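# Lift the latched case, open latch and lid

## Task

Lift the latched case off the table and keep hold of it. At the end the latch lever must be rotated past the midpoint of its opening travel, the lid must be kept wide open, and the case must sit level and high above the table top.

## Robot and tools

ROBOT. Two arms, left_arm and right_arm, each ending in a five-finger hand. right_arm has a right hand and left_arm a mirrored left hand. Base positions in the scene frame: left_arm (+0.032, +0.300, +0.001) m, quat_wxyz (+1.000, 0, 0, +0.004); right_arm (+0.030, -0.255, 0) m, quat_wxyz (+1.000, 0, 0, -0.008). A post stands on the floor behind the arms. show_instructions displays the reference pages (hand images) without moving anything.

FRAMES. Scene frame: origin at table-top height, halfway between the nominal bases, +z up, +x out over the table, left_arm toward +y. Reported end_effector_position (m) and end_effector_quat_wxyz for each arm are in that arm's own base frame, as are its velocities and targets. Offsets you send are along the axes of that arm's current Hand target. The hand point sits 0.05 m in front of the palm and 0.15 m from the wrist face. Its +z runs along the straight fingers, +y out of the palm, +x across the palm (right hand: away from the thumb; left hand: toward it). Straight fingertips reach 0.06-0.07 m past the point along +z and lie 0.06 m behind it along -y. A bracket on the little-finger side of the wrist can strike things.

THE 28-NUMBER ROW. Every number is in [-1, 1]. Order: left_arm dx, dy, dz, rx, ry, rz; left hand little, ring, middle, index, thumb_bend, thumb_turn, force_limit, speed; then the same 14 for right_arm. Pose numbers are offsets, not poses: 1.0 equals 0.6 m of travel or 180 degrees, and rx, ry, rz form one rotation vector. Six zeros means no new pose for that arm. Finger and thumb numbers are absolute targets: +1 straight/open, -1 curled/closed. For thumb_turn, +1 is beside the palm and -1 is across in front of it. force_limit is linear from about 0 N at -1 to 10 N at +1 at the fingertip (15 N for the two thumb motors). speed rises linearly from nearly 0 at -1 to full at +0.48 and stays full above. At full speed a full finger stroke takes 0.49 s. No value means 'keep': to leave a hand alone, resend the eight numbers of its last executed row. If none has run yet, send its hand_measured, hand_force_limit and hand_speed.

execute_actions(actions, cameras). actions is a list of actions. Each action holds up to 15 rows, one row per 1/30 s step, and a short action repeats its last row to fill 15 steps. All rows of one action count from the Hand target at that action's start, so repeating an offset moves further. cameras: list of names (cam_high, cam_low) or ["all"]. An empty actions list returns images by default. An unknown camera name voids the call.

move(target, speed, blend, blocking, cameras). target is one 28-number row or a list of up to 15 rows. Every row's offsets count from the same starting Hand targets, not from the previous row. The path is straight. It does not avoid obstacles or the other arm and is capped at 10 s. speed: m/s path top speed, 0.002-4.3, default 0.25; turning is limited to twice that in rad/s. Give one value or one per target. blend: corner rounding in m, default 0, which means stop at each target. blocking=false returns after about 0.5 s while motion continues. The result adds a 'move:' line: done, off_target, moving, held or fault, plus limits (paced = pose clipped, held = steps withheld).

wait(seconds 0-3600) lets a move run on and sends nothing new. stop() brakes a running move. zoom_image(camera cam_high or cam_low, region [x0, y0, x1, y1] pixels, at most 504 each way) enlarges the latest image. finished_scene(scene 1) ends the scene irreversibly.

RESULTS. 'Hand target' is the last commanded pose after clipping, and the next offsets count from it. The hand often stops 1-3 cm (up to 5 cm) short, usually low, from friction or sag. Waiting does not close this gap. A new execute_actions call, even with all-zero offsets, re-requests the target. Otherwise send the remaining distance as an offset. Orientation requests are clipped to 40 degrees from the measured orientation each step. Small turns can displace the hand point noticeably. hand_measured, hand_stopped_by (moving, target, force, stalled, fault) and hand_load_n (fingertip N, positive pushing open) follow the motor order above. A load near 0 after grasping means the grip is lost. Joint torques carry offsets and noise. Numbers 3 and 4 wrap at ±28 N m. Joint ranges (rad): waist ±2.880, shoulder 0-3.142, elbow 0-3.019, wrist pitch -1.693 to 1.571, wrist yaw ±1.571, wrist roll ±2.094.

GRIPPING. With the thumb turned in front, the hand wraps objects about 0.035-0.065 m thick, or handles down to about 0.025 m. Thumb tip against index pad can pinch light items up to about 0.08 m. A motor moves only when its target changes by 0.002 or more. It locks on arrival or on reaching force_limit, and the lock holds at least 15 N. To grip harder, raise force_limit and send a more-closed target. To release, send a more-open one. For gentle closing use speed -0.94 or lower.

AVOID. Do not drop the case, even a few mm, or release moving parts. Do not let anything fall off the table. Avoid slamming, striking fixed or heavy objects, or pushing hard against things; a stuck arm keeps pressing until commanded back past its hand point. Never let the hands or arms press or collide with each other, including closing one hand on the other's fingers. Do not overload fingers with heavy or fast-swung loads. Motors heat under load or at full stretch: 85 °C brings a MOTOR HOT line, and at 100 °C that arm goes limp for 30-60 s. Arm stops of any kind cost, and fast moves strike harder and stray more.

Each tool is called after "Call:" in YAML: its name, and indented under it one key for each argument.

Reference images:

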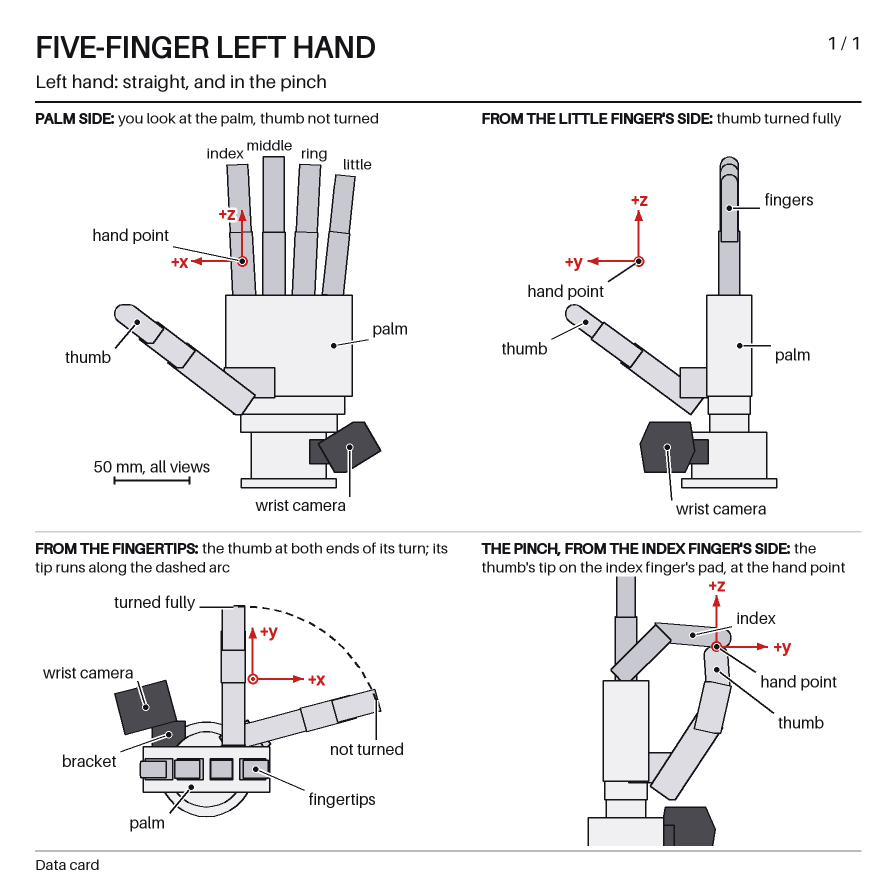

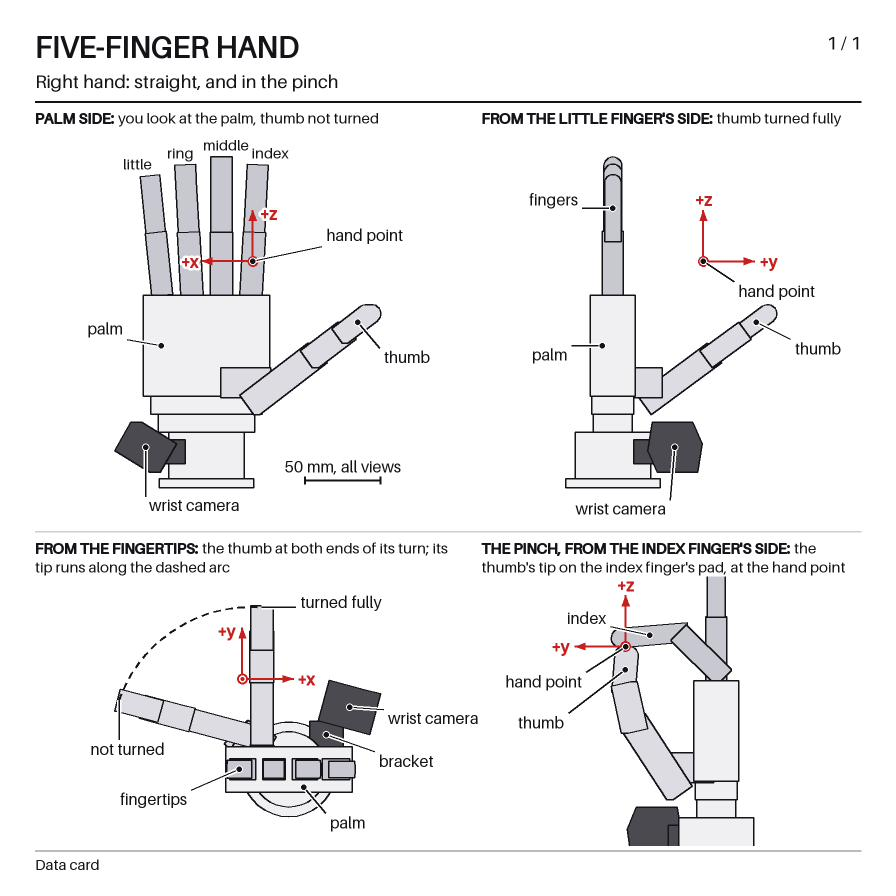

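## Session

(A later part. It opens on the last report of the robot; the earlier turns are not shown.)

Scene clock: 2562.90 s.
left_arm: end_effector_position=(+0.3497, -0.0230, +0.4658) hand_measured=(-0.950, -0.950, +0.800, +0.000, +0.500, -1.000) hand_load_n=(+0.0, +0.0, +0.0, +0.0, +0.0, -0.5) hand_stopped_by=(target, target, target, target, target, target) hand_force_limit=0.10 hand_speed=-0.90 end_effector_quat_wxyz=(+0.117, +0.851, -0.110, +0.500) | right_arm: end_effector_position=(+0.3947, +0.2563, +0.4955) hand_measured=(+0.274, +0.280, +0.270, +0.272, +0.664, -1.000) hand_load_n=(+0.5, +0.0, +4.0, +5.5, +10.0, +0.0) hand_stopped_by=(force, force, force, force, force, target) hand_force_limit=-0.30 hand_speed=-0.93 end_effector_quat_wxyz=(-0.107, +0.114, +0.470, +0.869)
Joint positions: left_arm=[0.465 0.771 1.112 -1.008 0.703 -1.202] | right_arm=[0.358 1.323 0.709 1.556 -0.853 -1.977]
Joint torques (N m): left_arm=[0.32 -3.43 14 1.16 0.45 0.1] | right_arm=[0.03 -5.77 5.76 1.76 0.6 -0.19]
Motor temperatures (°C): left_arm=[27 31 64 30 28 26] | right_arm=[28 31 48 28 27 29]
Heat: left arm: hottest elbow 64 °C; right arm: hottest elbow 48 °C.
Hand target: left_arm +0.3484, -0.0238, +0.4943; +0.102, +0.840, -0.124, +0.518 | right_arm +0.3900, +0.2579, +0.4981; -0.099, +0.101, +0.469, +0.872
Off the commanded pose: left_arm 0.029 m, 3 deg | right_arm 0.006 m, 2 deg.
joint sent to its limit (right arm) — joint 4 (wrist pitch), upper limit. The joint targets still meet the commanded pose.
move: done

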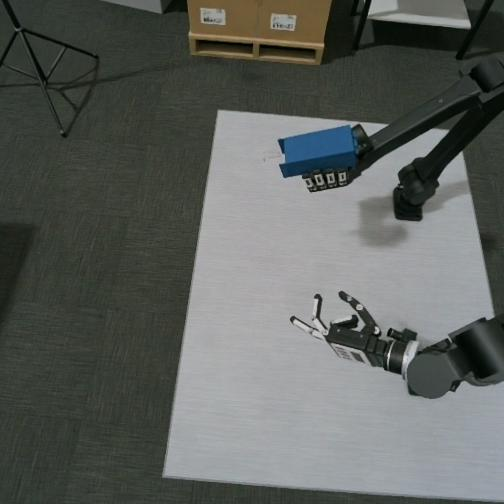

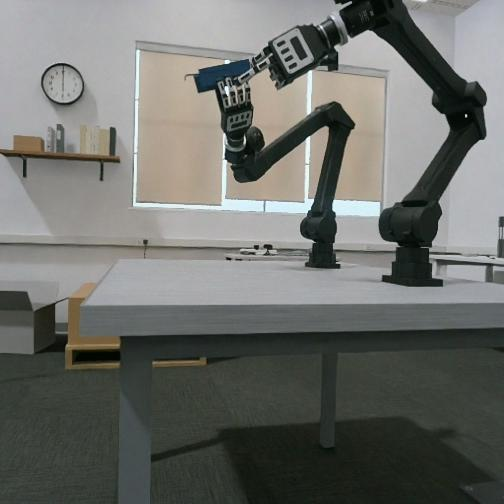

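Call:
move:
  target:
    - [0,0,0,0,0,0,-0.95,-0.95,0.8,0.0,0.5,-1,0.1,-0.9,0.1548,0.1395,0.0558,0,0,0,0.25,0.24,0.18,0.16,0.5,-1,-0.3,-0.93]
    - [0,0,0,0,0,0,-0.95,-0.95,0.8,0.0,0.5,-1,0.1,-0.9,0.1548,0.1395,0.0558,-0.0009,0.0432,-0.0752,0.25,0.24,0.18,0.16,0.5,-1,-0.3,-0.93]
  speed: 0.06
  cameras: ["cam_high","cam_low"]

Call:
zoom_image:
  camera: "cam_high"
  region: [260, 100, 360, 200]

Call:
zoom_image:
  camera: "cam_low"
  region: [160, 0, 260, 100]

Scene clock: 2583.43 s.
left_arm: end_effector_position=(+0.3497, -0.0230, +0.4658) hand_measured=(-0.950, -0.950, +0.800, +0.000, +0.500, -1.000) hand_load_n=(+0.0, +0.0, +0.0, +0.0, -0.5, +0.0) hand_stopped_by=(target, target, target, target, target, target) hand_force_limit=0.10 hand_speed=-0.90 end_effector_quat_wxyz=(+0.117, +0.851, -0.110, +0.500) | right_arm: end_effector_position=(+0.3299, +0.2383, +0.5830) hand_measured=(+0.274, +0.280, +0.270, +0.272, +0.664, -1.000) hand_load_n=(+0.5, +0.0, +4.0, +5.5, +10.0, -0.5) hand_stopped_by=(force, force, force, force, force, target) hand_force_limit=-0.30 hand_speed=-0.93 end_effector_quat_wxyz=(-0.052, +0.014, +0.477, +0.877)
Joint positions: left_arm=[0.465 0.771 1.112 -1.008 0.703 -1.202] | right_arm=[0.342 1.151 0.771 1.51 -0.925 -2.017]
Joint torques (N m): left_arm=[0.32 -3.37 14.01 1.16 0.45 0.1] | right_arm=[-1.03 -4.31 9.7 1.33 0.72 -0.15]
Motor temperatures (°C): left_arm=[27 31 64 30 28 26] | right_arm=[28 30 48 27 27 29]
Heat: left arm: hottest elbow 64 °C; right arm: hottest elbow 48 °C.
Hand target: left_arm +0.3484, -0.0238, +0.4943; +0.102, +0.840, -0.124, +0.518 | right_arm +0.3261, +0.2335, +0.6079; -0.028, -0.014, +0.469, +0.883
Off the commanded pose: left_arm 0.029 m, 3 deg | right_arm 0.026 m, 4 deg.
move: off_target (right_arm)

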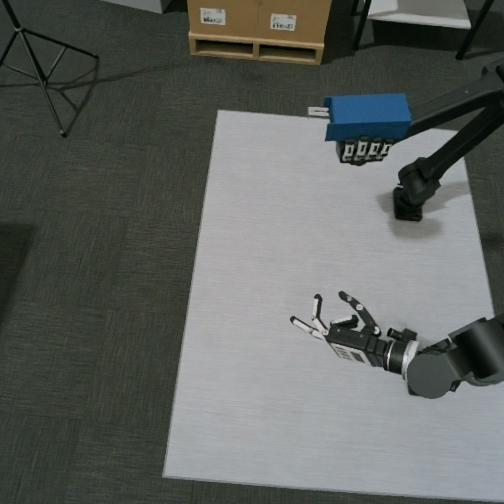

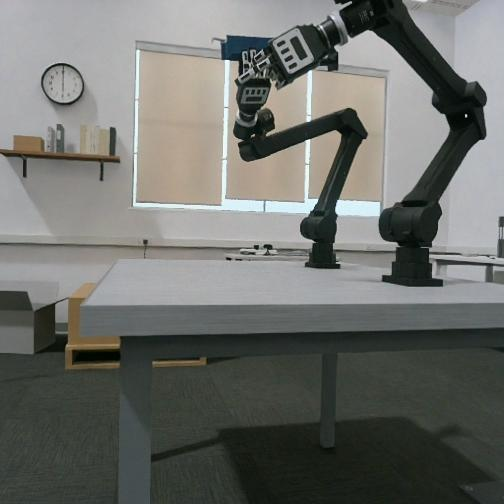

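Scaled by 5.040.

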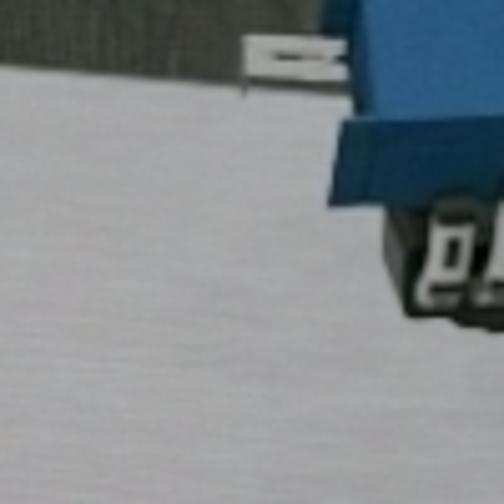

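Scaled by 5.040.

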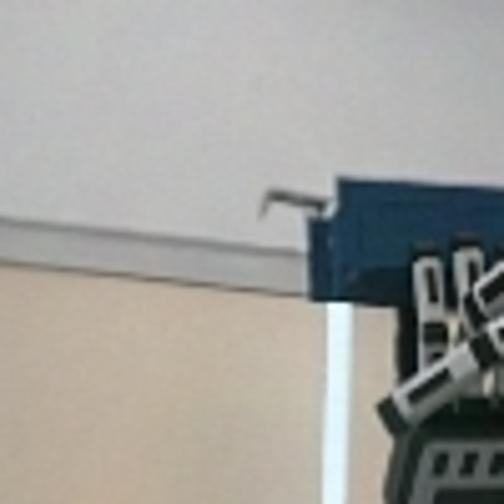

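Call:
zoom_image:
  camera: "cam_high"
  region: [300, 85, 350, 145]

Call:
zoom_image:
  camera: "cam_low"
  region: [205, 25, 265, 75]

Scaled by 8.400.

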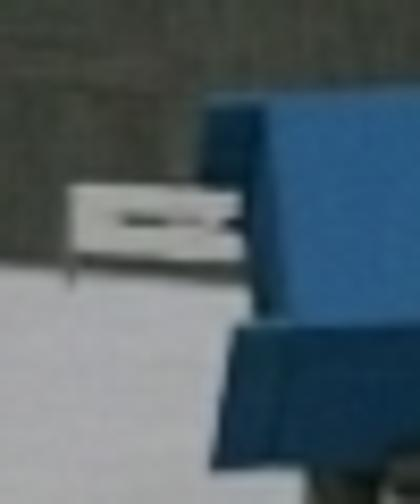

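Scaled by 8.400.

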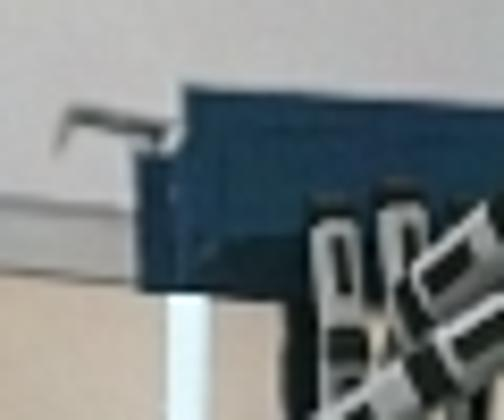

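Call:
move:
  target: [0.2103,0.1377,0.0798,-0.1449,0.3503,0.5337,-0.95,-0.95,-0.95,1,0.5,-1,0.1,-0.3,0,0,0,0,0,0,0.25,0.24,0.18,0.16,0.5,-1,-0.3,-0.93]
  speed: 0.12
  cameras: ["cam_high","cam_low"]

Scene clock: 2619.93 s.
left_arm: end_effector_position=(+0.4167, -0.1267, +0.5692) hand_measured=(-0.950, -0.950, -0.672, +1.000, +0.502, -1.000) hand_load_n=(+0.0, +0.0, +7.5, +0.0, +5.0, +0.0) hand_stopped_by=(target, target, force, target, target, target) hand_force_limit=0.10 hand_speed=-0.30 end_effector_quat_wxyz=(+0.076, -0.111, +0.693, -0.708) | right_arm: end_effector_position=(+0.3299, +0.2383, +0.5830) hand_measured=(+0.274, +0.280, +0.270, +0.272, +0.664, -1.000) hand_load_n=(+0.5, +0.0, +4.0, +5.5, +10.0, +0.0) hand_stopped_by=(force, force, force, force, force, target) hand_force_limit=-0.30 hand_speed=-0.93 end_effector_quat_wxyz=(-0.052, +0.014, +0.477, +0.877)
Joint positions: left_arm=[0.176 1.24 1.511 -0.105 1.481 -0.216] | right_arm=[0.342 1.151 0.771 1.51 -0.925 -2.017]
Joint torques (N m): left_arm=[-0.32 -9.58 13.65 0.83 -0.16 0.15] | right_arm=[-1.03 -4.31 9.7 1.32 0.72 -0.15]
Motor temperatures (°C): left_arm=[27 31 66 30 28 26] | right_arm=[28 30 48 27 28 29]
Heat: left arm: hottest elbow 66 °C; right arm: hottest elbow 48 °C.
Hand target: left_arm +0.4174, -0.1296, +0.5896; +0.093, -0.090, +0.702, -0.700 | right_arm +0.3261, +0.2335, +0.6079; -0.028, -0.014, +0.469, +0.883
Off the commanded pose: left_arm 0.021 m, 3 deg | right_arm 0.026 m, 4 deg.
move: off_target (left_arm)

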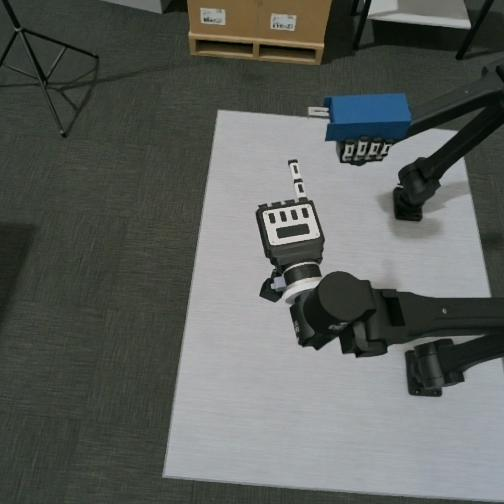

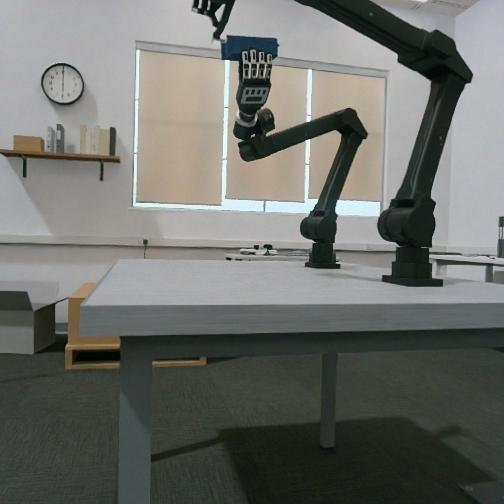

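Call:
move:
  target: [0,0,0,0,0,0,-0.95,-0.95,-0.6,1,1,-1,0.1,-0.3,0,0,0,0,0.017,-0.0253,0.25,0.24,0.18,0.16,0.5,-1,-0.3,-0.93]
  speed: 0.06
  cameras: []

Call:
move:
  target: [0,0,0,0,0,0,-0.95,-0.95,-0.95,1,1,-1,0.1,-0.3,0,0,0,0,0,0,0.25,0.24,0.18,0.16,0.5,-1,-0.3,-0.93]
  speed: 0.06
  cameras: ["cam_high","cam_low"]

Call:
zoom_image:
  camera: "cam_low"
  region: [185, 0, 285, 75]

Call:
zoom_image:
  camera: "cam_high"
  region: [280, 80, 360, 180]

Scene clock: 2623.97 s.
left_arm: end_effector_position=(+0.4167, -0.1267, +0.5691) hand_measured=(-0.950, -0.950, -0.600, +1.000, +1.000, -1.000) hand_load_n=(+0.0, +0.0, +0.0, +0.0, +0.0, +0.0) hand_stopped_by=(target, target, target, target, target, target) hand_force_limit=0.10 hand_speed=-0.30 end_effector_quat_wxyz=(+0.076, -0.110, +0.693, -0.708) | right_arm: end_effector_position=(+0.3289, +0.2384, +0.5854) hand_measured=(+0.274, +0.280, +0.270, +0.272, +0.664, -1.000) hand_load_n=(+0.5, +0.0, +4.5, +5.0, +10.0, +0.0) hand_stopped_by=(force, force, force, force, force, target) hand_force_limit=-0.30 hand_speed=-0.93 end_effector_quat_wxyz=(-0.022, -0.017, +0.480, +0.877)
Joint positions: left_arm=[0.176 1.24 1.511 -0.105 1.481 -0.215] | right_arm=[0.333 1.183 0.794 1.56 -0.947 -2.06]
Joint torques (N m): left_arm=[-0.26 -9.88 13.08 1.46 -0.15 0.02] | right_arm=[-1.03 -4.48 9.54 1.18 0.75 -0.15]
Motor temperatures (°C): left_arm=[27 31 66 30 28 26] | right_arm=[28 30 48 27 28 29]
Heat: left arm: hottest elbow 66 °C; right arm: hottest elbow 48 °C.
Hand target: left_arm +0.4164, -0.1294, +0.5890; +0.092, -0.088, +0.695, -0.707 (not the last commanded pose) | right_arm +0.3261, +0.2336, +0.6079; -0.005, -0.056, +0.467, +0.882
Off the commanded pose: left_arm 0.021 m, 3 deg | right_arm 0.023 m, 5 deg.
joint sent to its limit (right arm) — joint 4 (wrist pitch), upper limit. The joint targets still meet the commanded pose.
move: off_target (right_arm)

Scene clock: 2624.47 s.
left_arm: end_effector_position=(+0.4167, -0.1267, +0.5691) hand_measured=(-0.950, -0.950, -0.950, +1.000, +1.000, -1.000) hand_load_n=(+0.0, +0.0, +0.0, +0.0, +0.0, +0.0) hand_stopped_by=(target, target, target, target, target, target) hand_force_limit=0.10 hand_speed=-0.30 end_effector_quat_wxyz=(+0.076, -0.110, +0.693, -0.708) | right_arm: end_effector_position=(+0.3288, +0.2384, +0.5854) hand_measured=(+0.274, +0.280, +0.270, +0.272, +0.664, -1.000) hand_load_n=(+0.5, +0.0, +4.5, +5.0, +10.0, +0.0) hand_stopped_by=(force, force, force, force, force, target) hand_force_limit=-0.30 hand_speed=-0.93 end_effector_quat_wxyz=(-0.022, -0.017, +0.480, +0.877)
Joint positions: left_arm=[0.176 1.24 1.511 -0.105 1.481 -0.215] | right_arm=[0.333 1.183 0.794 1.56 -0.947 -2.061]
Joint torques (N m): left_arm=[-0.26 -9.88 13.08 1.46 -0.15 0.02] | right_arm=[-1.03 -4.48 9.54 1.18 0.75 -0.14]
Motor temperatures (°C): left_arm=[27 31 67 30 28 26] | right_arm=[28 30 48 27 28 29]
Heat: left arm: hottest elbow 67 °C; right arm: hottest elbow 48 °C.
Hand target: left_arm +0.4164, -0.1294, +0.5890; +0.092, -0.088, +0.695, -0.707 | right_arm +0.3261, +0.2336, +0.6079; -0.005, -0.056, +0.467, +0.882
Off the commanded pose: left_arm 0.020 m, 3 deg | right_arm 0.023 m, 5 deg.
joint sent to its limit (right arm) — joint 4 (wrist pitch), upper limit. The joint targets still meet the commanded pose.
move: done

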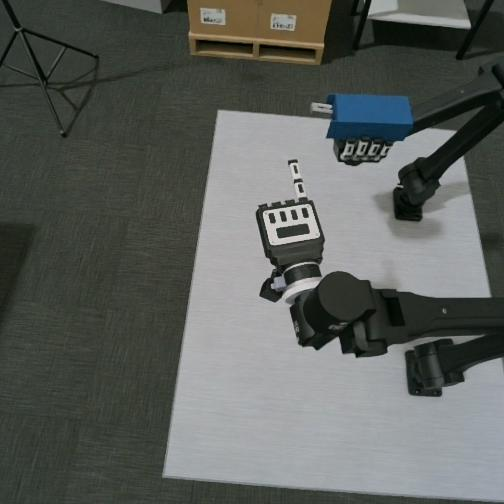

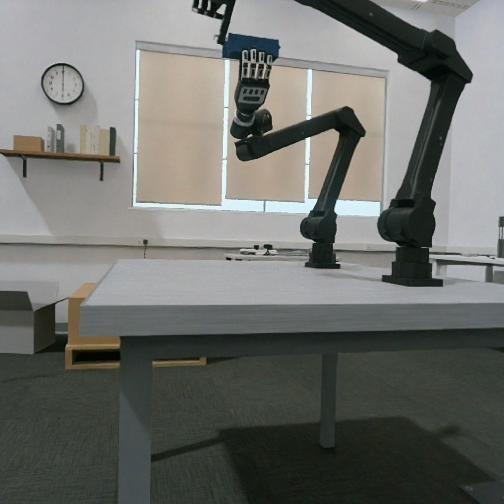

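Scaled by 5.040.

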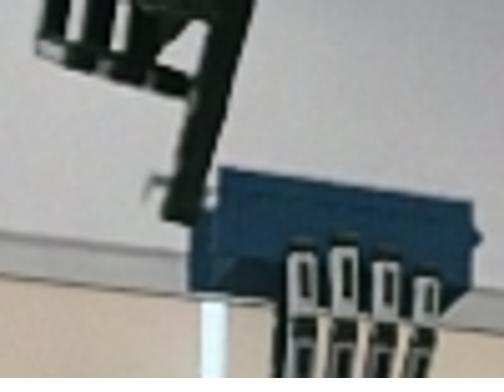

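Scaled by 5.040.

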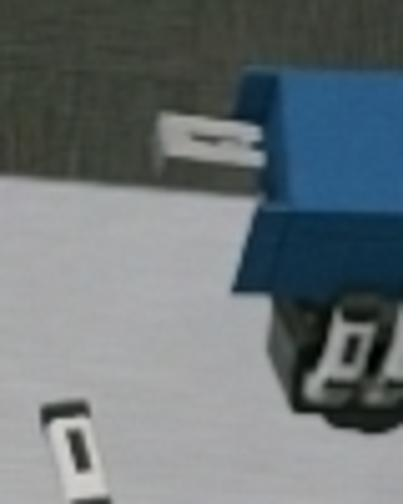

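Call:
move:
  target: [0,0,0,0,0,0,-0.95,-0.95,-0.95,1,1,1,0.1,0,0,0,0,0,0,0,0.25,0.24,0.18,0.16,0.5,-1,-0.3,-0.93]
  speed: 0.06
  cameras: ["cam_high","cam_low"]

Call:
zoom_image:
  camera: "cam_low"
  region: [185, 0, 285, 75]

Scene clock: 2635.33 s.
left_arm: end_effector_position=(+0.4167, -0.1267, +0.5691) hand_measured=(-0.950, -0.950, -0.950, +1.000, +1.000, +1.000) hand_load_n=(+0.0, +0.0, +0.0, -0.5, +0.0, -0.5) hand_stopped_by=(target, target, target, target, target, target) hand_force_limit=0.10 hand_speed=0.00 end_effector_quat_wxyz=(+0.076, -0.110, +0.693, -0.708) | right_arm: end_effector_position=(+0.3288, +0.2384, +0.5854) hand_measured=(+0.274, +0.280, +0.270, +0.272, +0.664, -1.000) hand_load_n=(+0.5, +0.0, +4.0, +5.0, +10.0, +0.0) hand_stopped_by=(force, force, force, force, force, target) hand_force_limit=-0.30 hand_speed=-0.93 end_effector_quat_wxyz=(-0.022, -0.017, +0.480, +0.877)
Joint positions: left_arm=[0.176 1.24 1.511 -0.105 1.481 -0.215] | right_arm=[0.333 1.183 0.794 1.56 -0.947 -2.061]
Joint torques (N m): left_arm=[-0.32 -9.82 13.07 1.44 -0.16 0.01] | right_arm=[-0.97 -4.48 9.55 1.2 0.75 -0.14]
Motor temperatures (°C): left_arm=[27 31 68 30 28 26] | right_arm=[28 30 49 27 28 29]
Heat: left arm: hottest elbow 68 °C; right arm: hottest elbow 49 °C.
Hand target: left_arm +0.4164, -0.1294, +0.5890; +0.092, -0.088, +0.695, -0.707 | right_arm +0.3261, +0.2336, +0.6079; -0.005, -0.056, +0.467, +0.882
Off the commanded pose: left_arm 0.020 m, 3 deg | right_arm 0.023 m, 5 deg.
joint sent to its limit (right arm) — joint 4 (wrist pitch), upper limit. The joint targets still meet the commanded pose.
move: done

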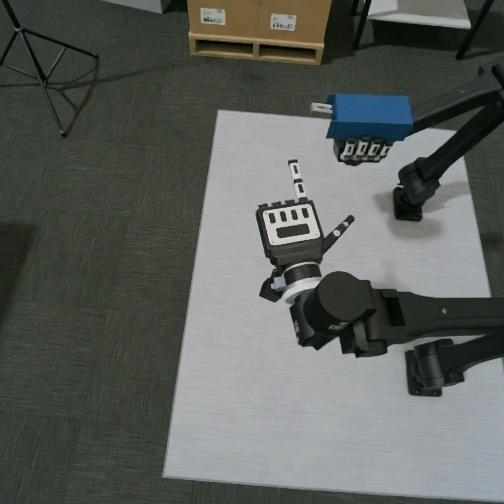

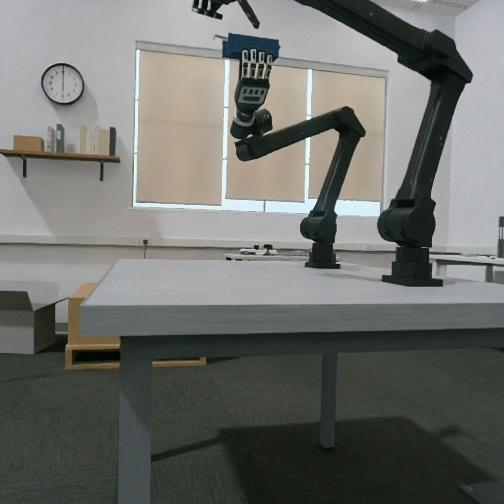

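Scaled by 5.040.

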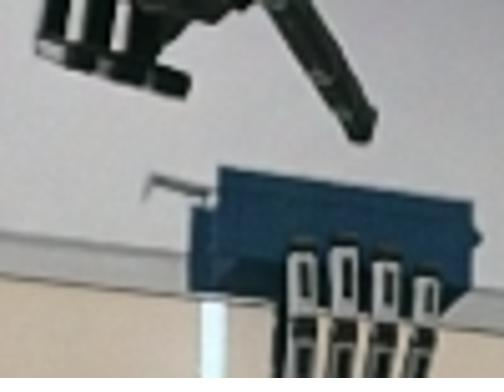

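Call:
zoom_image:
  camera: "cam_low"
  region: [185, 0, 235, 50]

Scaled by 10.080.

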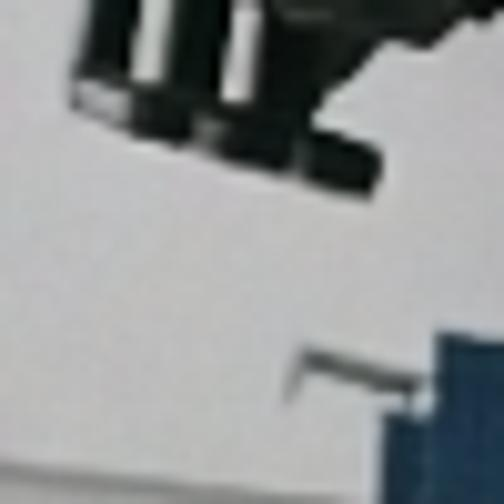

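Call:
move:
  target: [0.088,0.0715,0.1107,0,0.0733,0,-0.95,-0.95,-0.95,1,1,1,0.1,0,0,0,0,0,0,0,0.25,0.24,0.18,0.16,0.5,-1,-0.3,-0.93]
  speed: 0.07
  cameras: ["cam_high","cam_low"]

Call:
zoom_image:
  camera: "cam_low"
  region: [185, 0, 245, 60]

Call:
zoom_image:
  camera: "cam_high"
  region: [290, 85, 350, 145]

Scene clock: 2654.23 s.
left_arm: end_effector_position=(+0.3853, -0.2062, +0.5489) hand_measured=(-0.950, -0.950, -0.950, +1.000, +1.000, +1.000) hand_load_n=(+0.0, +0.0, +0.0, +0.0, +0.0, -0.5) hand_stopped_by=(target, target, target, target, target, target) hand_force_limit=0.10 hand_speed=0.00 end_effector_quat_wxyz=(+0.016, -0.006, +0.702, -0.712) | right_arm: end_effector_position=(+0.3288, +0.2384, +0.5854) hand_measured=(+0.274, +0.280, +0.270, +0.272, +0.664, -1.000) hand_load_n=(+0.5, +0.5, +4.5, +5.0, +10.0, +0.0) hand_stopped_by=(force, force, force, force, force, target) hand_force_limit=-0.30 hand_speed=-0.93 end_effector_quat_wxyz=(-0.022, -0.017, +0.480, +0.877)
Joint positions: left_arm=[-0.024 1.24 1.449 0.024 1.513 -0.218] | right_arm=[0.333 1.183 0.794 1.56 -0.947 -2.061]
Joint torques (N m): left_arm=[-0.09 -10.87 8.4 1.63 -0.22 -0.14] | right_arm=[-1.03 -4.54 9.54 1.18 0.75 -0.14]
Motor temperatures (°C): left_arm=[27 31 68 30 28 26] | right_arm=[28 30 49 27 28 29]
Heat: left arm: hottest elbow 68 °C; right arm: hottest elbow 49 °C.
Hand target: left_arm +0.3825, -0.2076, +0.5471; +0.012, -0.006, +0.701, -0.713 | right_arm +0.3261, +0.2336, +0.6079; -0.005, -0.056, +0.467, +0.882
Off the commanded pose: left_arm 0.004 m, 1 deg | right_arm 0.023 m, 5 deg.
joint sent to its limit (right arm) — joint 4 (wrist pitch), upper limit. The joint targets still meet the commanded pose.
move: done

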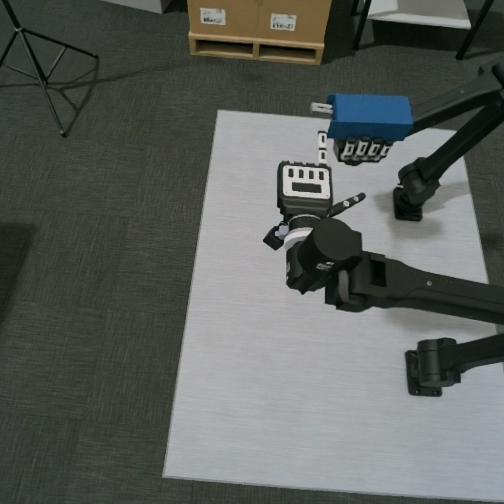

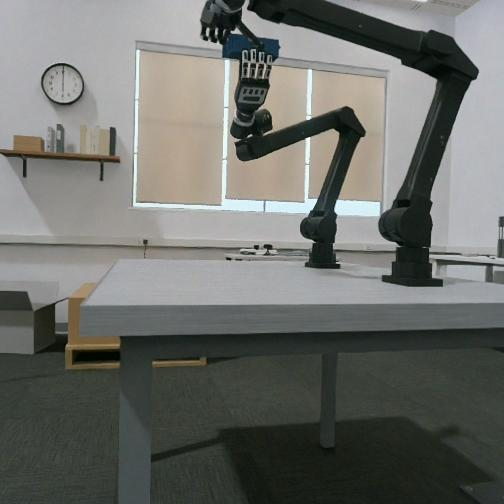

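Scaled by 8.400.

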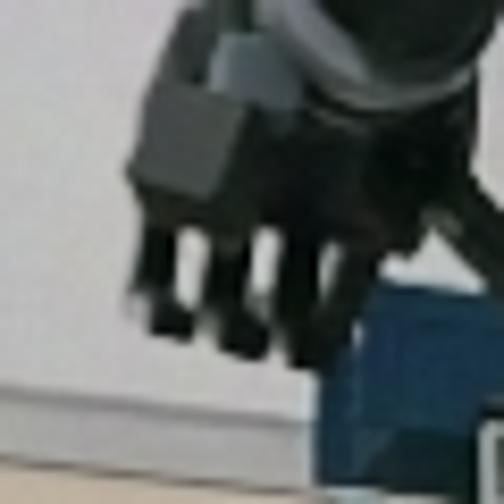

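Scaled by 8.400.

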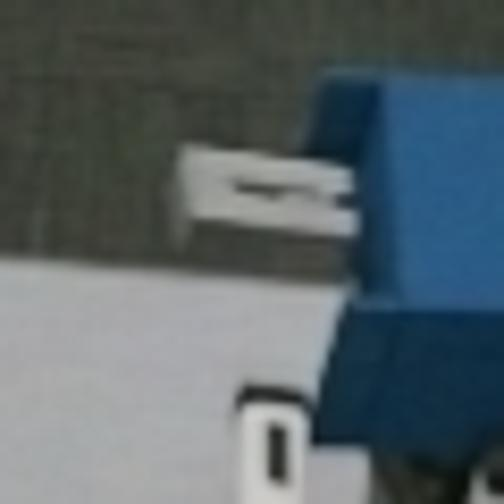

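Call:
move:
  target: [-0.0092,0.03,0,0,0,0,-0.95,-0.95,-0.95,1,1,1,0.1,0,0,0,0,0,0,0,0.25,0.24,0.18,0.16,0.5,-1,-0.3,-0.93]
  speed: 0.05
  cameras: ["cam_high","cam_low"]

Call:
zoom_image:
  camera: "cam_low"
  region: [195, 20, 245, 70]

Call:
zoom_image:
  camera: "cam_high"
  region: [290, 85, 350, 145]

Scene clock: 2659.10 s.
left_arm: end_effector_position=(+0.3885, -0.2063, +0.5330) hand_measured=(-0.950, -0.950, -0.950, +1.000, +1.000, +1.000) hand_load_n=(+0.0, +0.0, +0.0, +0.0, +0.0, -0.5) hand_stopped_by=(target, target, target, target, target, target) hand_force_limit=0.10 hand_speed=0.00 end_effector_quat_wxyz=(+0.018, -0.004, +0.702, -0.712) | right_arm: end_effector_position=(+0.3288, +0.2384, +0.5854) hand_measured=(+0.274, +0.280, +0.270, +0.272, +0.664, -1.000) hand_load_n=(+0.5, +0.0, +4.5, +5.5, +10.0, +0.0) hand_stopped_by=(force, force, force, force, force, target) hand_force_limit=-0.30 hand_speed=-0.93 end_effector_quat_wxyz=(-0.022, -0.017, +0.480, +0.877)
Joint positions: left_arm=[-0.024 1.24 1.405 0.078 1.513 -0.222] | right_arm=[0.333 1.183 0.794 1.56 -0.947 -2.061]
Joint torques (N m): left_arm=[-0.09 -10.4 8.51 1.61 -0.23 -0.16] | right_arm=[-0.97 -4.54 9.54 1.18 0.75 -0.14]
Motor temperatures (°C): left_arm=[27 31 66 30 28 26] | right_arm=[28 30 49 27 28 29]
Heat: left arm: hottest elbow 66 °C; right arm: hottest elbow 49 °C.
Hand target: left_arm +0.3882, -0.2078, +0.5291; +0.012, -0.006, +0.701, -0.713 | right_arm +0.3261, +0.2336, +0.6079; -0.005, -0.056, +0.467, +0.882
Off the commanded pose: left_arm 0.004 m, 1 deg | right_arm 0.023 m, 5 deg.
joint sent to its limit (right arm) — joint 4 (wrist pitch), upper limit. The joint targets still meet the commanded pose.
move: done

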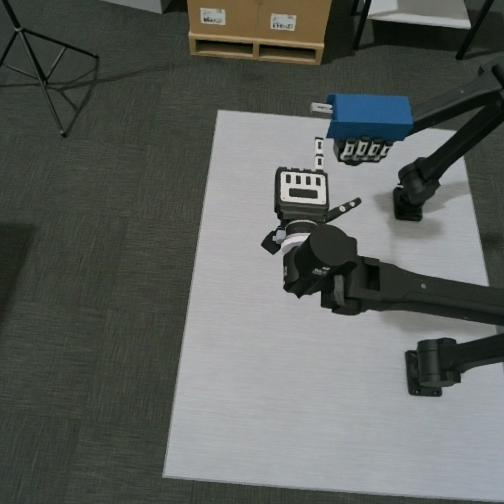

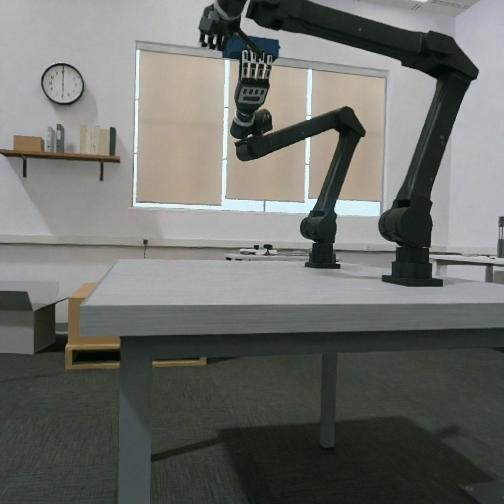

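Scaled by 10.080.

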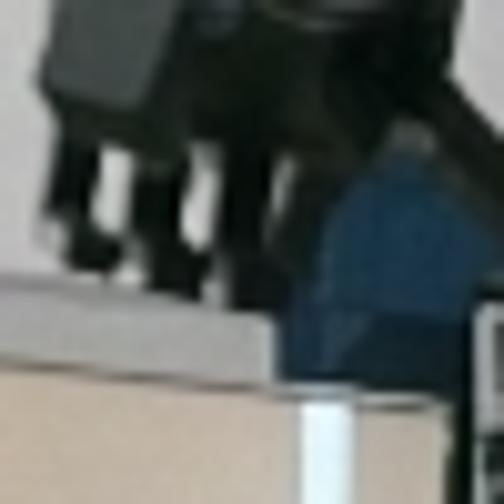

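Scaled by 8.400.

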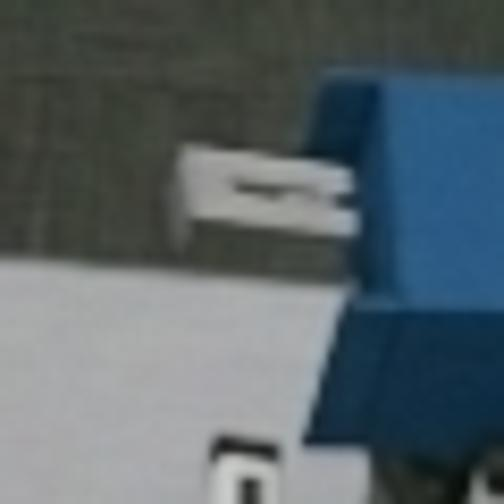

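Call:
move:
  target: [0,0,0.0783,0,0,0,-0.95,-0.95,-0.95,1,1,1,0.1,0,0,0,0,0,0,0,0.25,0.24,0.18,0.16,0.5,-1,-0.3,-0.93]
  speed: 0.04
  cameras: ["cam_high","cam_low"]

Call:
zoom_image:
  camera: "cam_high"
  region: [290, 85, 350, 145]

Call:
zoom_image:
  camera: "cam_low"
  region: [195, 20, 245, 70]

Scene clock: 2663.70 s.
left_arm: end_effector_position=(+0.3863, -0.2522, +0.5226) hand_measured=(-0.950, -0.950, -0.950, +1.000, +1.000, +1.000) hand_load_n=(+0.0, +0.0, +0.0, +0.0, +0.0, +0.0) hand_stopped_by=(target, target, target, target, target, target) hand_force_limit=0.10 hand_speed=0.00 end_effector_quat_wxyz=(+0.004, -0.016, +0.701, -0.713) | right_arm: end_effector_position=(+0.3288, +0.2384, +0.5854) hand_measured=(+0.274, +0.280, +0.270, +0.272, +0.664, -1.000) hand_load_n=(+1.0, +0.0, +4.0, +5.0, +10.0, +0.0) hand_stopped_by=(force, force, force, force, force, target) hand_force_limit=-0.30 hand_speed=-0.93 end_effector_quat_wxyz=(-0.022, -0.017, +0.480, +0.877)
Joint positions: left_arm=[-0.134 1.246 1.405 -0.056 1.407 -0.118] | right_arm=[0.333 1.183 0.794 1.56 -0.947 -2.061]
Joint torques (N m): left_arm=[-0.21 -10.05 11.47 0.91 -0.27 0.11] | right_arm=[-1.03 -4.48 9.54 1.18 0.75 -0.14]
Motor temperatures (°C): left_arm=[27 31 66 30 28 26] | right_arm=[28 30 49 27 28 29]
Heat: left arm: hottest elbow 66 °C; right arm: hottest elbow 49 °C.
Hand target: left_arm +0.3892, -0.2548, +0.5299; +0.012, -0.006, +0.701, -0.713 | right_arm +0.3261, +0.2336, +0.6079; -0.005, -0.056, +0.467, +0.882
Off the commanded pose: left_arm 0.008 m, 1 deg | right_arm 0.023 m, 5 deg.
joint sent to its limit (right arm) — joint 4 (wrist pitch), upper limit. The joint targets still meet the commanded pose.
move: done

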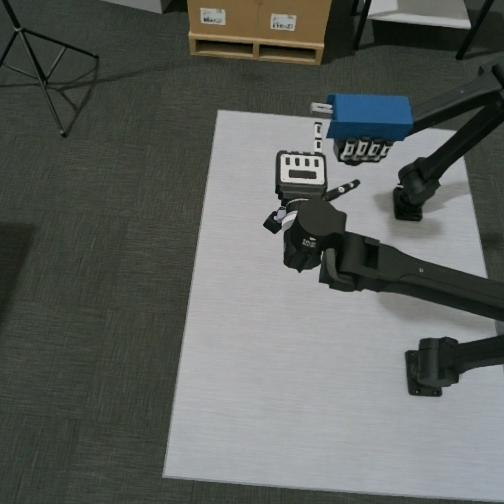

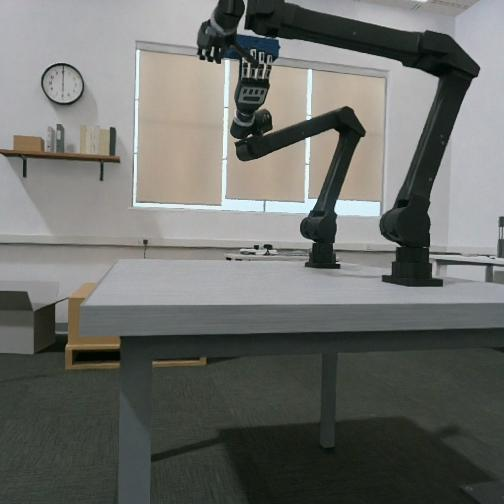

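Scaled by 8.400.

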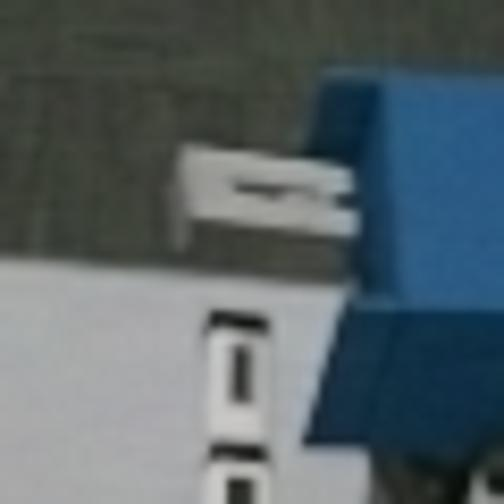

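Scaled by 10.080.

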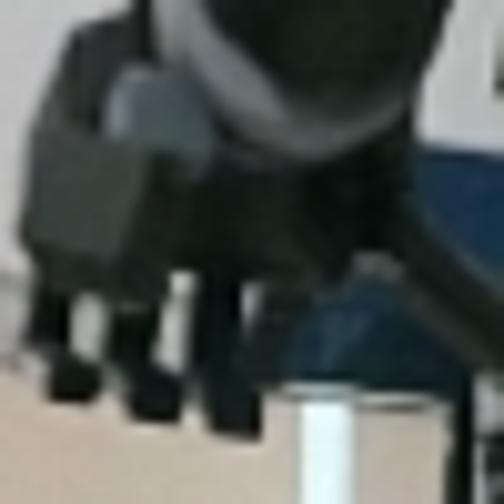

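Call:
move:
  target: [0,-0.0417,0.0167,0,0,0,-0.95,-0.95,-0.95,1,1,1,0.1,0,0,0,0,0,0,0,0.25,0.24,0.18,0.16,0.5,-1,-0.3,-0.93]
  speed: 0.04
  cameras: ["cam_high","cam_low"]

Call:
zoom_image:
  camera: "cam_high"
  region: [290, 85, 350, 145]

Call:
zoom_image:
  camera: "cam_low"
  region: [195, 20, 245, 70]

Scene clock: 2667.77 s.
left_arm: end_effector_position=(+0.3872, -0.2608, +0.5340) hand_measured=(-0.950, -0.950, -0.950, +1.000, +1.000, +1.000) hand_load_n=(+0.0, +0.0, +0.0, +0.0, +0.0, -0.5) hand_stopped_by=(target, target, target, target, target, target) hand_force_limit=0.10 hand_speed=0.00 end_effector_quat_wxyz=(-0.005, -0.027, +0.702, -0.711) | right_arm: end_effector_position=(+0.3288, +0.2384, +0.5854) hand_measured=(+0.274, +0.280, +0.270, +0.272, +0.664, -1.000) hand_load_n=(+0.5, -0.5, +4.0, +5.0, +10.0, +0.0) hand_stopped_by=(force, force, force, force, force, target) hand_force_limit=-0.30 hand_speed=-0.93 end_effector_quat_wxyz=(-0.022, -0.017, +0.480, +0.877)
Joint positions: left_arm=[-0.154 1.261 1.455 -0.128 1.385 -0.111] | right_arm=[0.333 1.183 0.794 1.56 -0.947 -2.061]
Joint torques (N m): left_arm=[-0.38 -10.05 13.82 0.94 -0.23 0.14] | right_arm=[-1.03 -4.54 9.52 1.18 0.75 -0.14]
Motor temperatures (°C): left_arm=[27 31 66 30 28 26] | right_arm=[28 30 49 27 28 29]
Heat: left arm: hottest elbow 66 °C; right arm: hottest elbow 49 °C.
Hand target: left_arm +0.3894, -0.2644, +0.5551; +0.012, -0.006, +0.701, -0.713 | right_arm +0.3261, +0.2336, +0.6079; -0.005, -0.056, +0.467, +0.882
Off the commanded pose: left_arm 0.022 m, 3 deg | right_arm 0.023 m, 5 deg.
joint sent to its limit (right arm) — joint 4 (wrist pitch), upper limit. The joint targets still meet the commanded pose.
move: off_target (left_arm)

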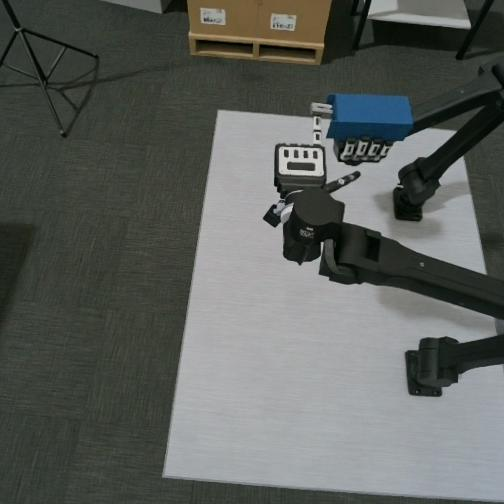

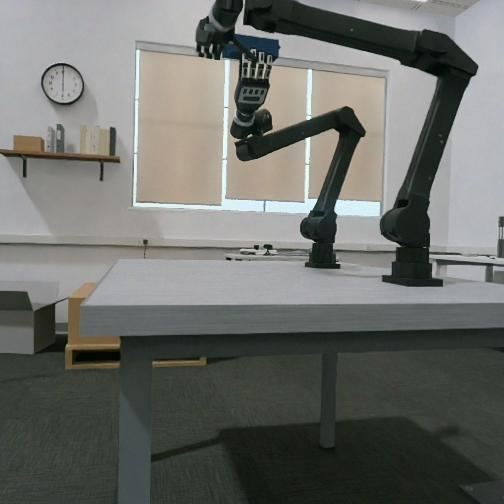

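Scaled by 8.400.

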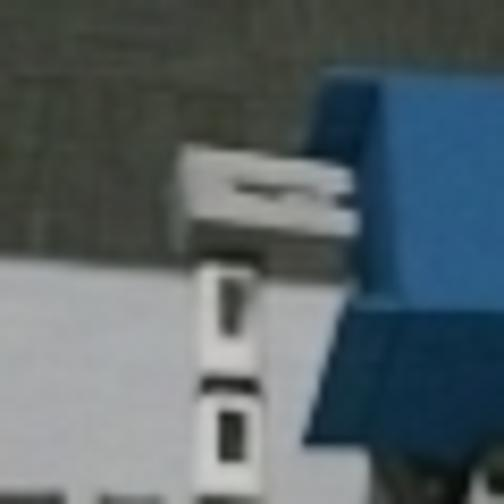

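Scaled by 10.080.

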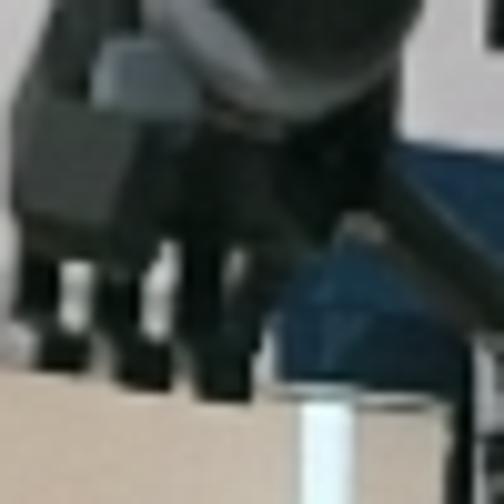

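Call:
move:
  target: [-0.003,-0.02,0.01,0,0,0,-0.95,-0.95,-0.95,1,1,1,0.1,0,0,0,0,0,0,0,0.25,0.24,0.18,0.16,0.5,-1,-0.3,-0.93]
  speed: 0.04
  cameras: ["cam_high","cam_low"]

Call:
zoom_image:
  camera: "cam_high"
  region: [290, 85, 350, 145]

Call:
zoom_image:
  camera: "cam_low"
  region: [195, 20, 245, 70]

Scene clock: 2670.50 s.
left_arm: end_effector_position=(+0.3894, -0.2666, +0.5460) hand_measured=(-0.950, -0.950, -0.950, +1.000, +1.000, +1.000) hand_load_n=(+0.0, +0.0, +0.0, +0.0, +0.0, +0.0) hand_stopped_by=(target, target, target, target, target, target) hand_force_limit=0.10 hand_speed=0.00 end_effector_quat_wxyz=(-0.006, -0.027, +0.702, -0.711) | right_arm: end_effector_position=(+0.3288, +0.2384, +0.5854) hand_measured=(+0.274, +0.280, +0.270, +0.272, +0.664, -1.000) hand_load_n=(+0.5, +0.0, +4.5, +5.0, +10.0, +0.0) hand_stopped_by=(force, force, force, force, force, target) hand_force_limit=-0.30 hand_speed=-0.93 end_effector_quat_wxyz=(-0.022, -0.017, +0.480, +0.877)
Joint positions: left_arm=[-0.167 1.276 1.502 -0.167 1.373 -0.104] | right_arm=[0.333 1.183 0.794 1.56 -0.947 -2.061]
Joint torques (N m): left_arm=[-0.32 -10.23 13.85 0.94 -0.22 0.15] | right_arm=[-1.03 -4.54 9.54 1.18 0.75 -0.14]
Motor temperatures (°C): left_arm=[27 31 66 30 28 26] | right_arm=[28 30 49 27 28 29]
Heat: left arm: hottest elbow 66 °C; right arm: hottest elbow 49 °C.
Hand target: left_arm +0.3913, -0.2701, +0.5672; +0.012, -0.006, +0.701, -0.713 | right_arm +0.3261, +0.2336, +0.6079; -0.005, -0.056, +0.467, +0.882
Off the commanded pose: left_arm 0.022 m, 3 deg | right_arm 0.023 m, 5 deg.
joint sent to its limit (right arm) — joint 4 (wrist pitch), upper limit. The joint targets still meet the commanded pose.
move: off_target (left_arm)

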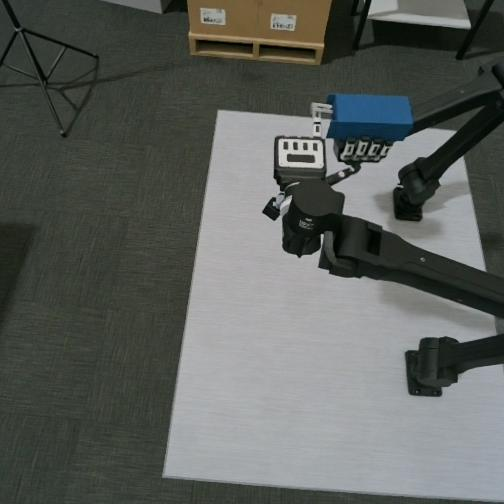

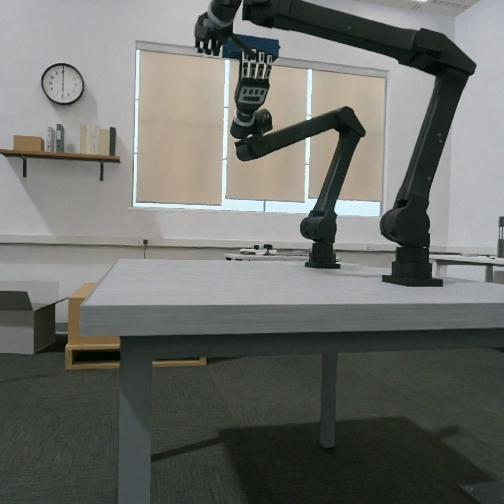

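Scaled by 8.400.

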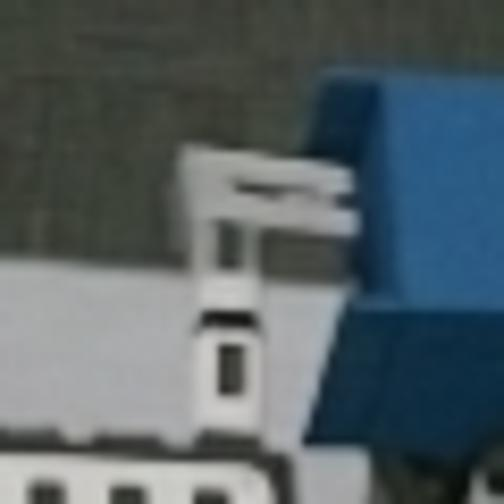

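Scaled by 10.080.

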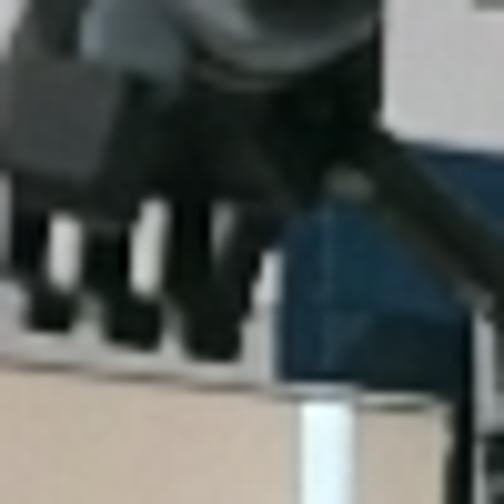

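Call:
execute_actions:
  actions: []

Scene clock: 2675.20 s.
left_arm: end_effector_position=(+0.3894, -0.2666, +0.5460) hand_measured=(-0.950, -0.950, -0.950, +1.000, +1.000, +1.000) hand_load_n=(+0.0, +0.0, +0.0, +0.0, +0.0, +0.0) hand_stopped_by=(target, target, target, target, target, target) hand_force_limit=0.10 hand_speed=0.00 end_effector_quat_wxyz=(-0.005, -0.027, +0.702, -0.711) | right_arm: end_effector_position=(+0.3288, +0.2384, +0.5854) hand_measured=(+0.274, +0.280, +0.270, +0.272, +0.664, -1.000) hand_load_n=(+0.5, +0.0, +4.0, +5.5, +10.0, +0.0) hand_stopped_by=(force, force, force, force, force, target) hand_force_limit=-0.30 hand_speed=-0.93 end_effector_quat_wxyz=(-0.022, -0.017, +0.480, +0.877)
Joint positions: left_arm=[-0.167 1.276 1.502 -0.167 1.373 -0.103] | right_arm=[0.333 1.183 0.794 1.56 -0.947 -2.061]
Joint velocities: within noise
Joint torques (N m): left_arm=[-0.32 -10.29 13.85 0.95 -0.22 0.13] | right_arm=[-1.03 -4.54 9.54 1.18 0.75 -0.14]
Motor temperatures (°C): left_arm=[27 31 66 30 28 26] | right_arm=[28 30 49 27 28 29]
Heat: left arm: hottest elbow 66 °C; right arm: hottest elbow 49 °C.
Hand target: left_arm +0.3912, -0.2701, +0.5673; +0.012, -0.006, +0.701, -0.713 | right_arm +0.3261, +0.2336, +0.6079; -0.005, -0.056, +0.467, +0.882
Off the commanded pose: left_arm 0.022 m, 3 deg | right_arm 0.023 m, 5 deg.

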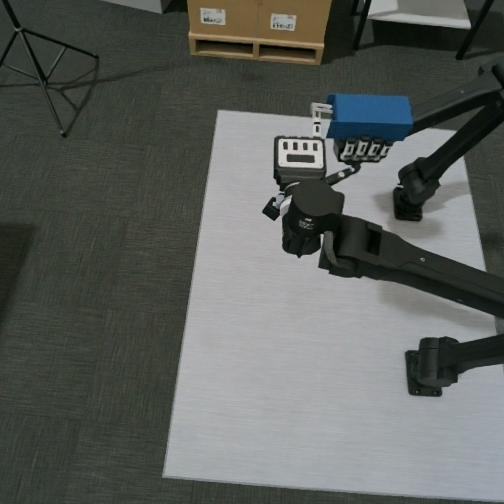

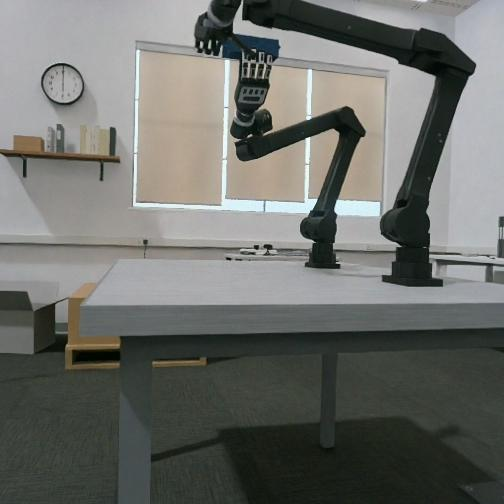

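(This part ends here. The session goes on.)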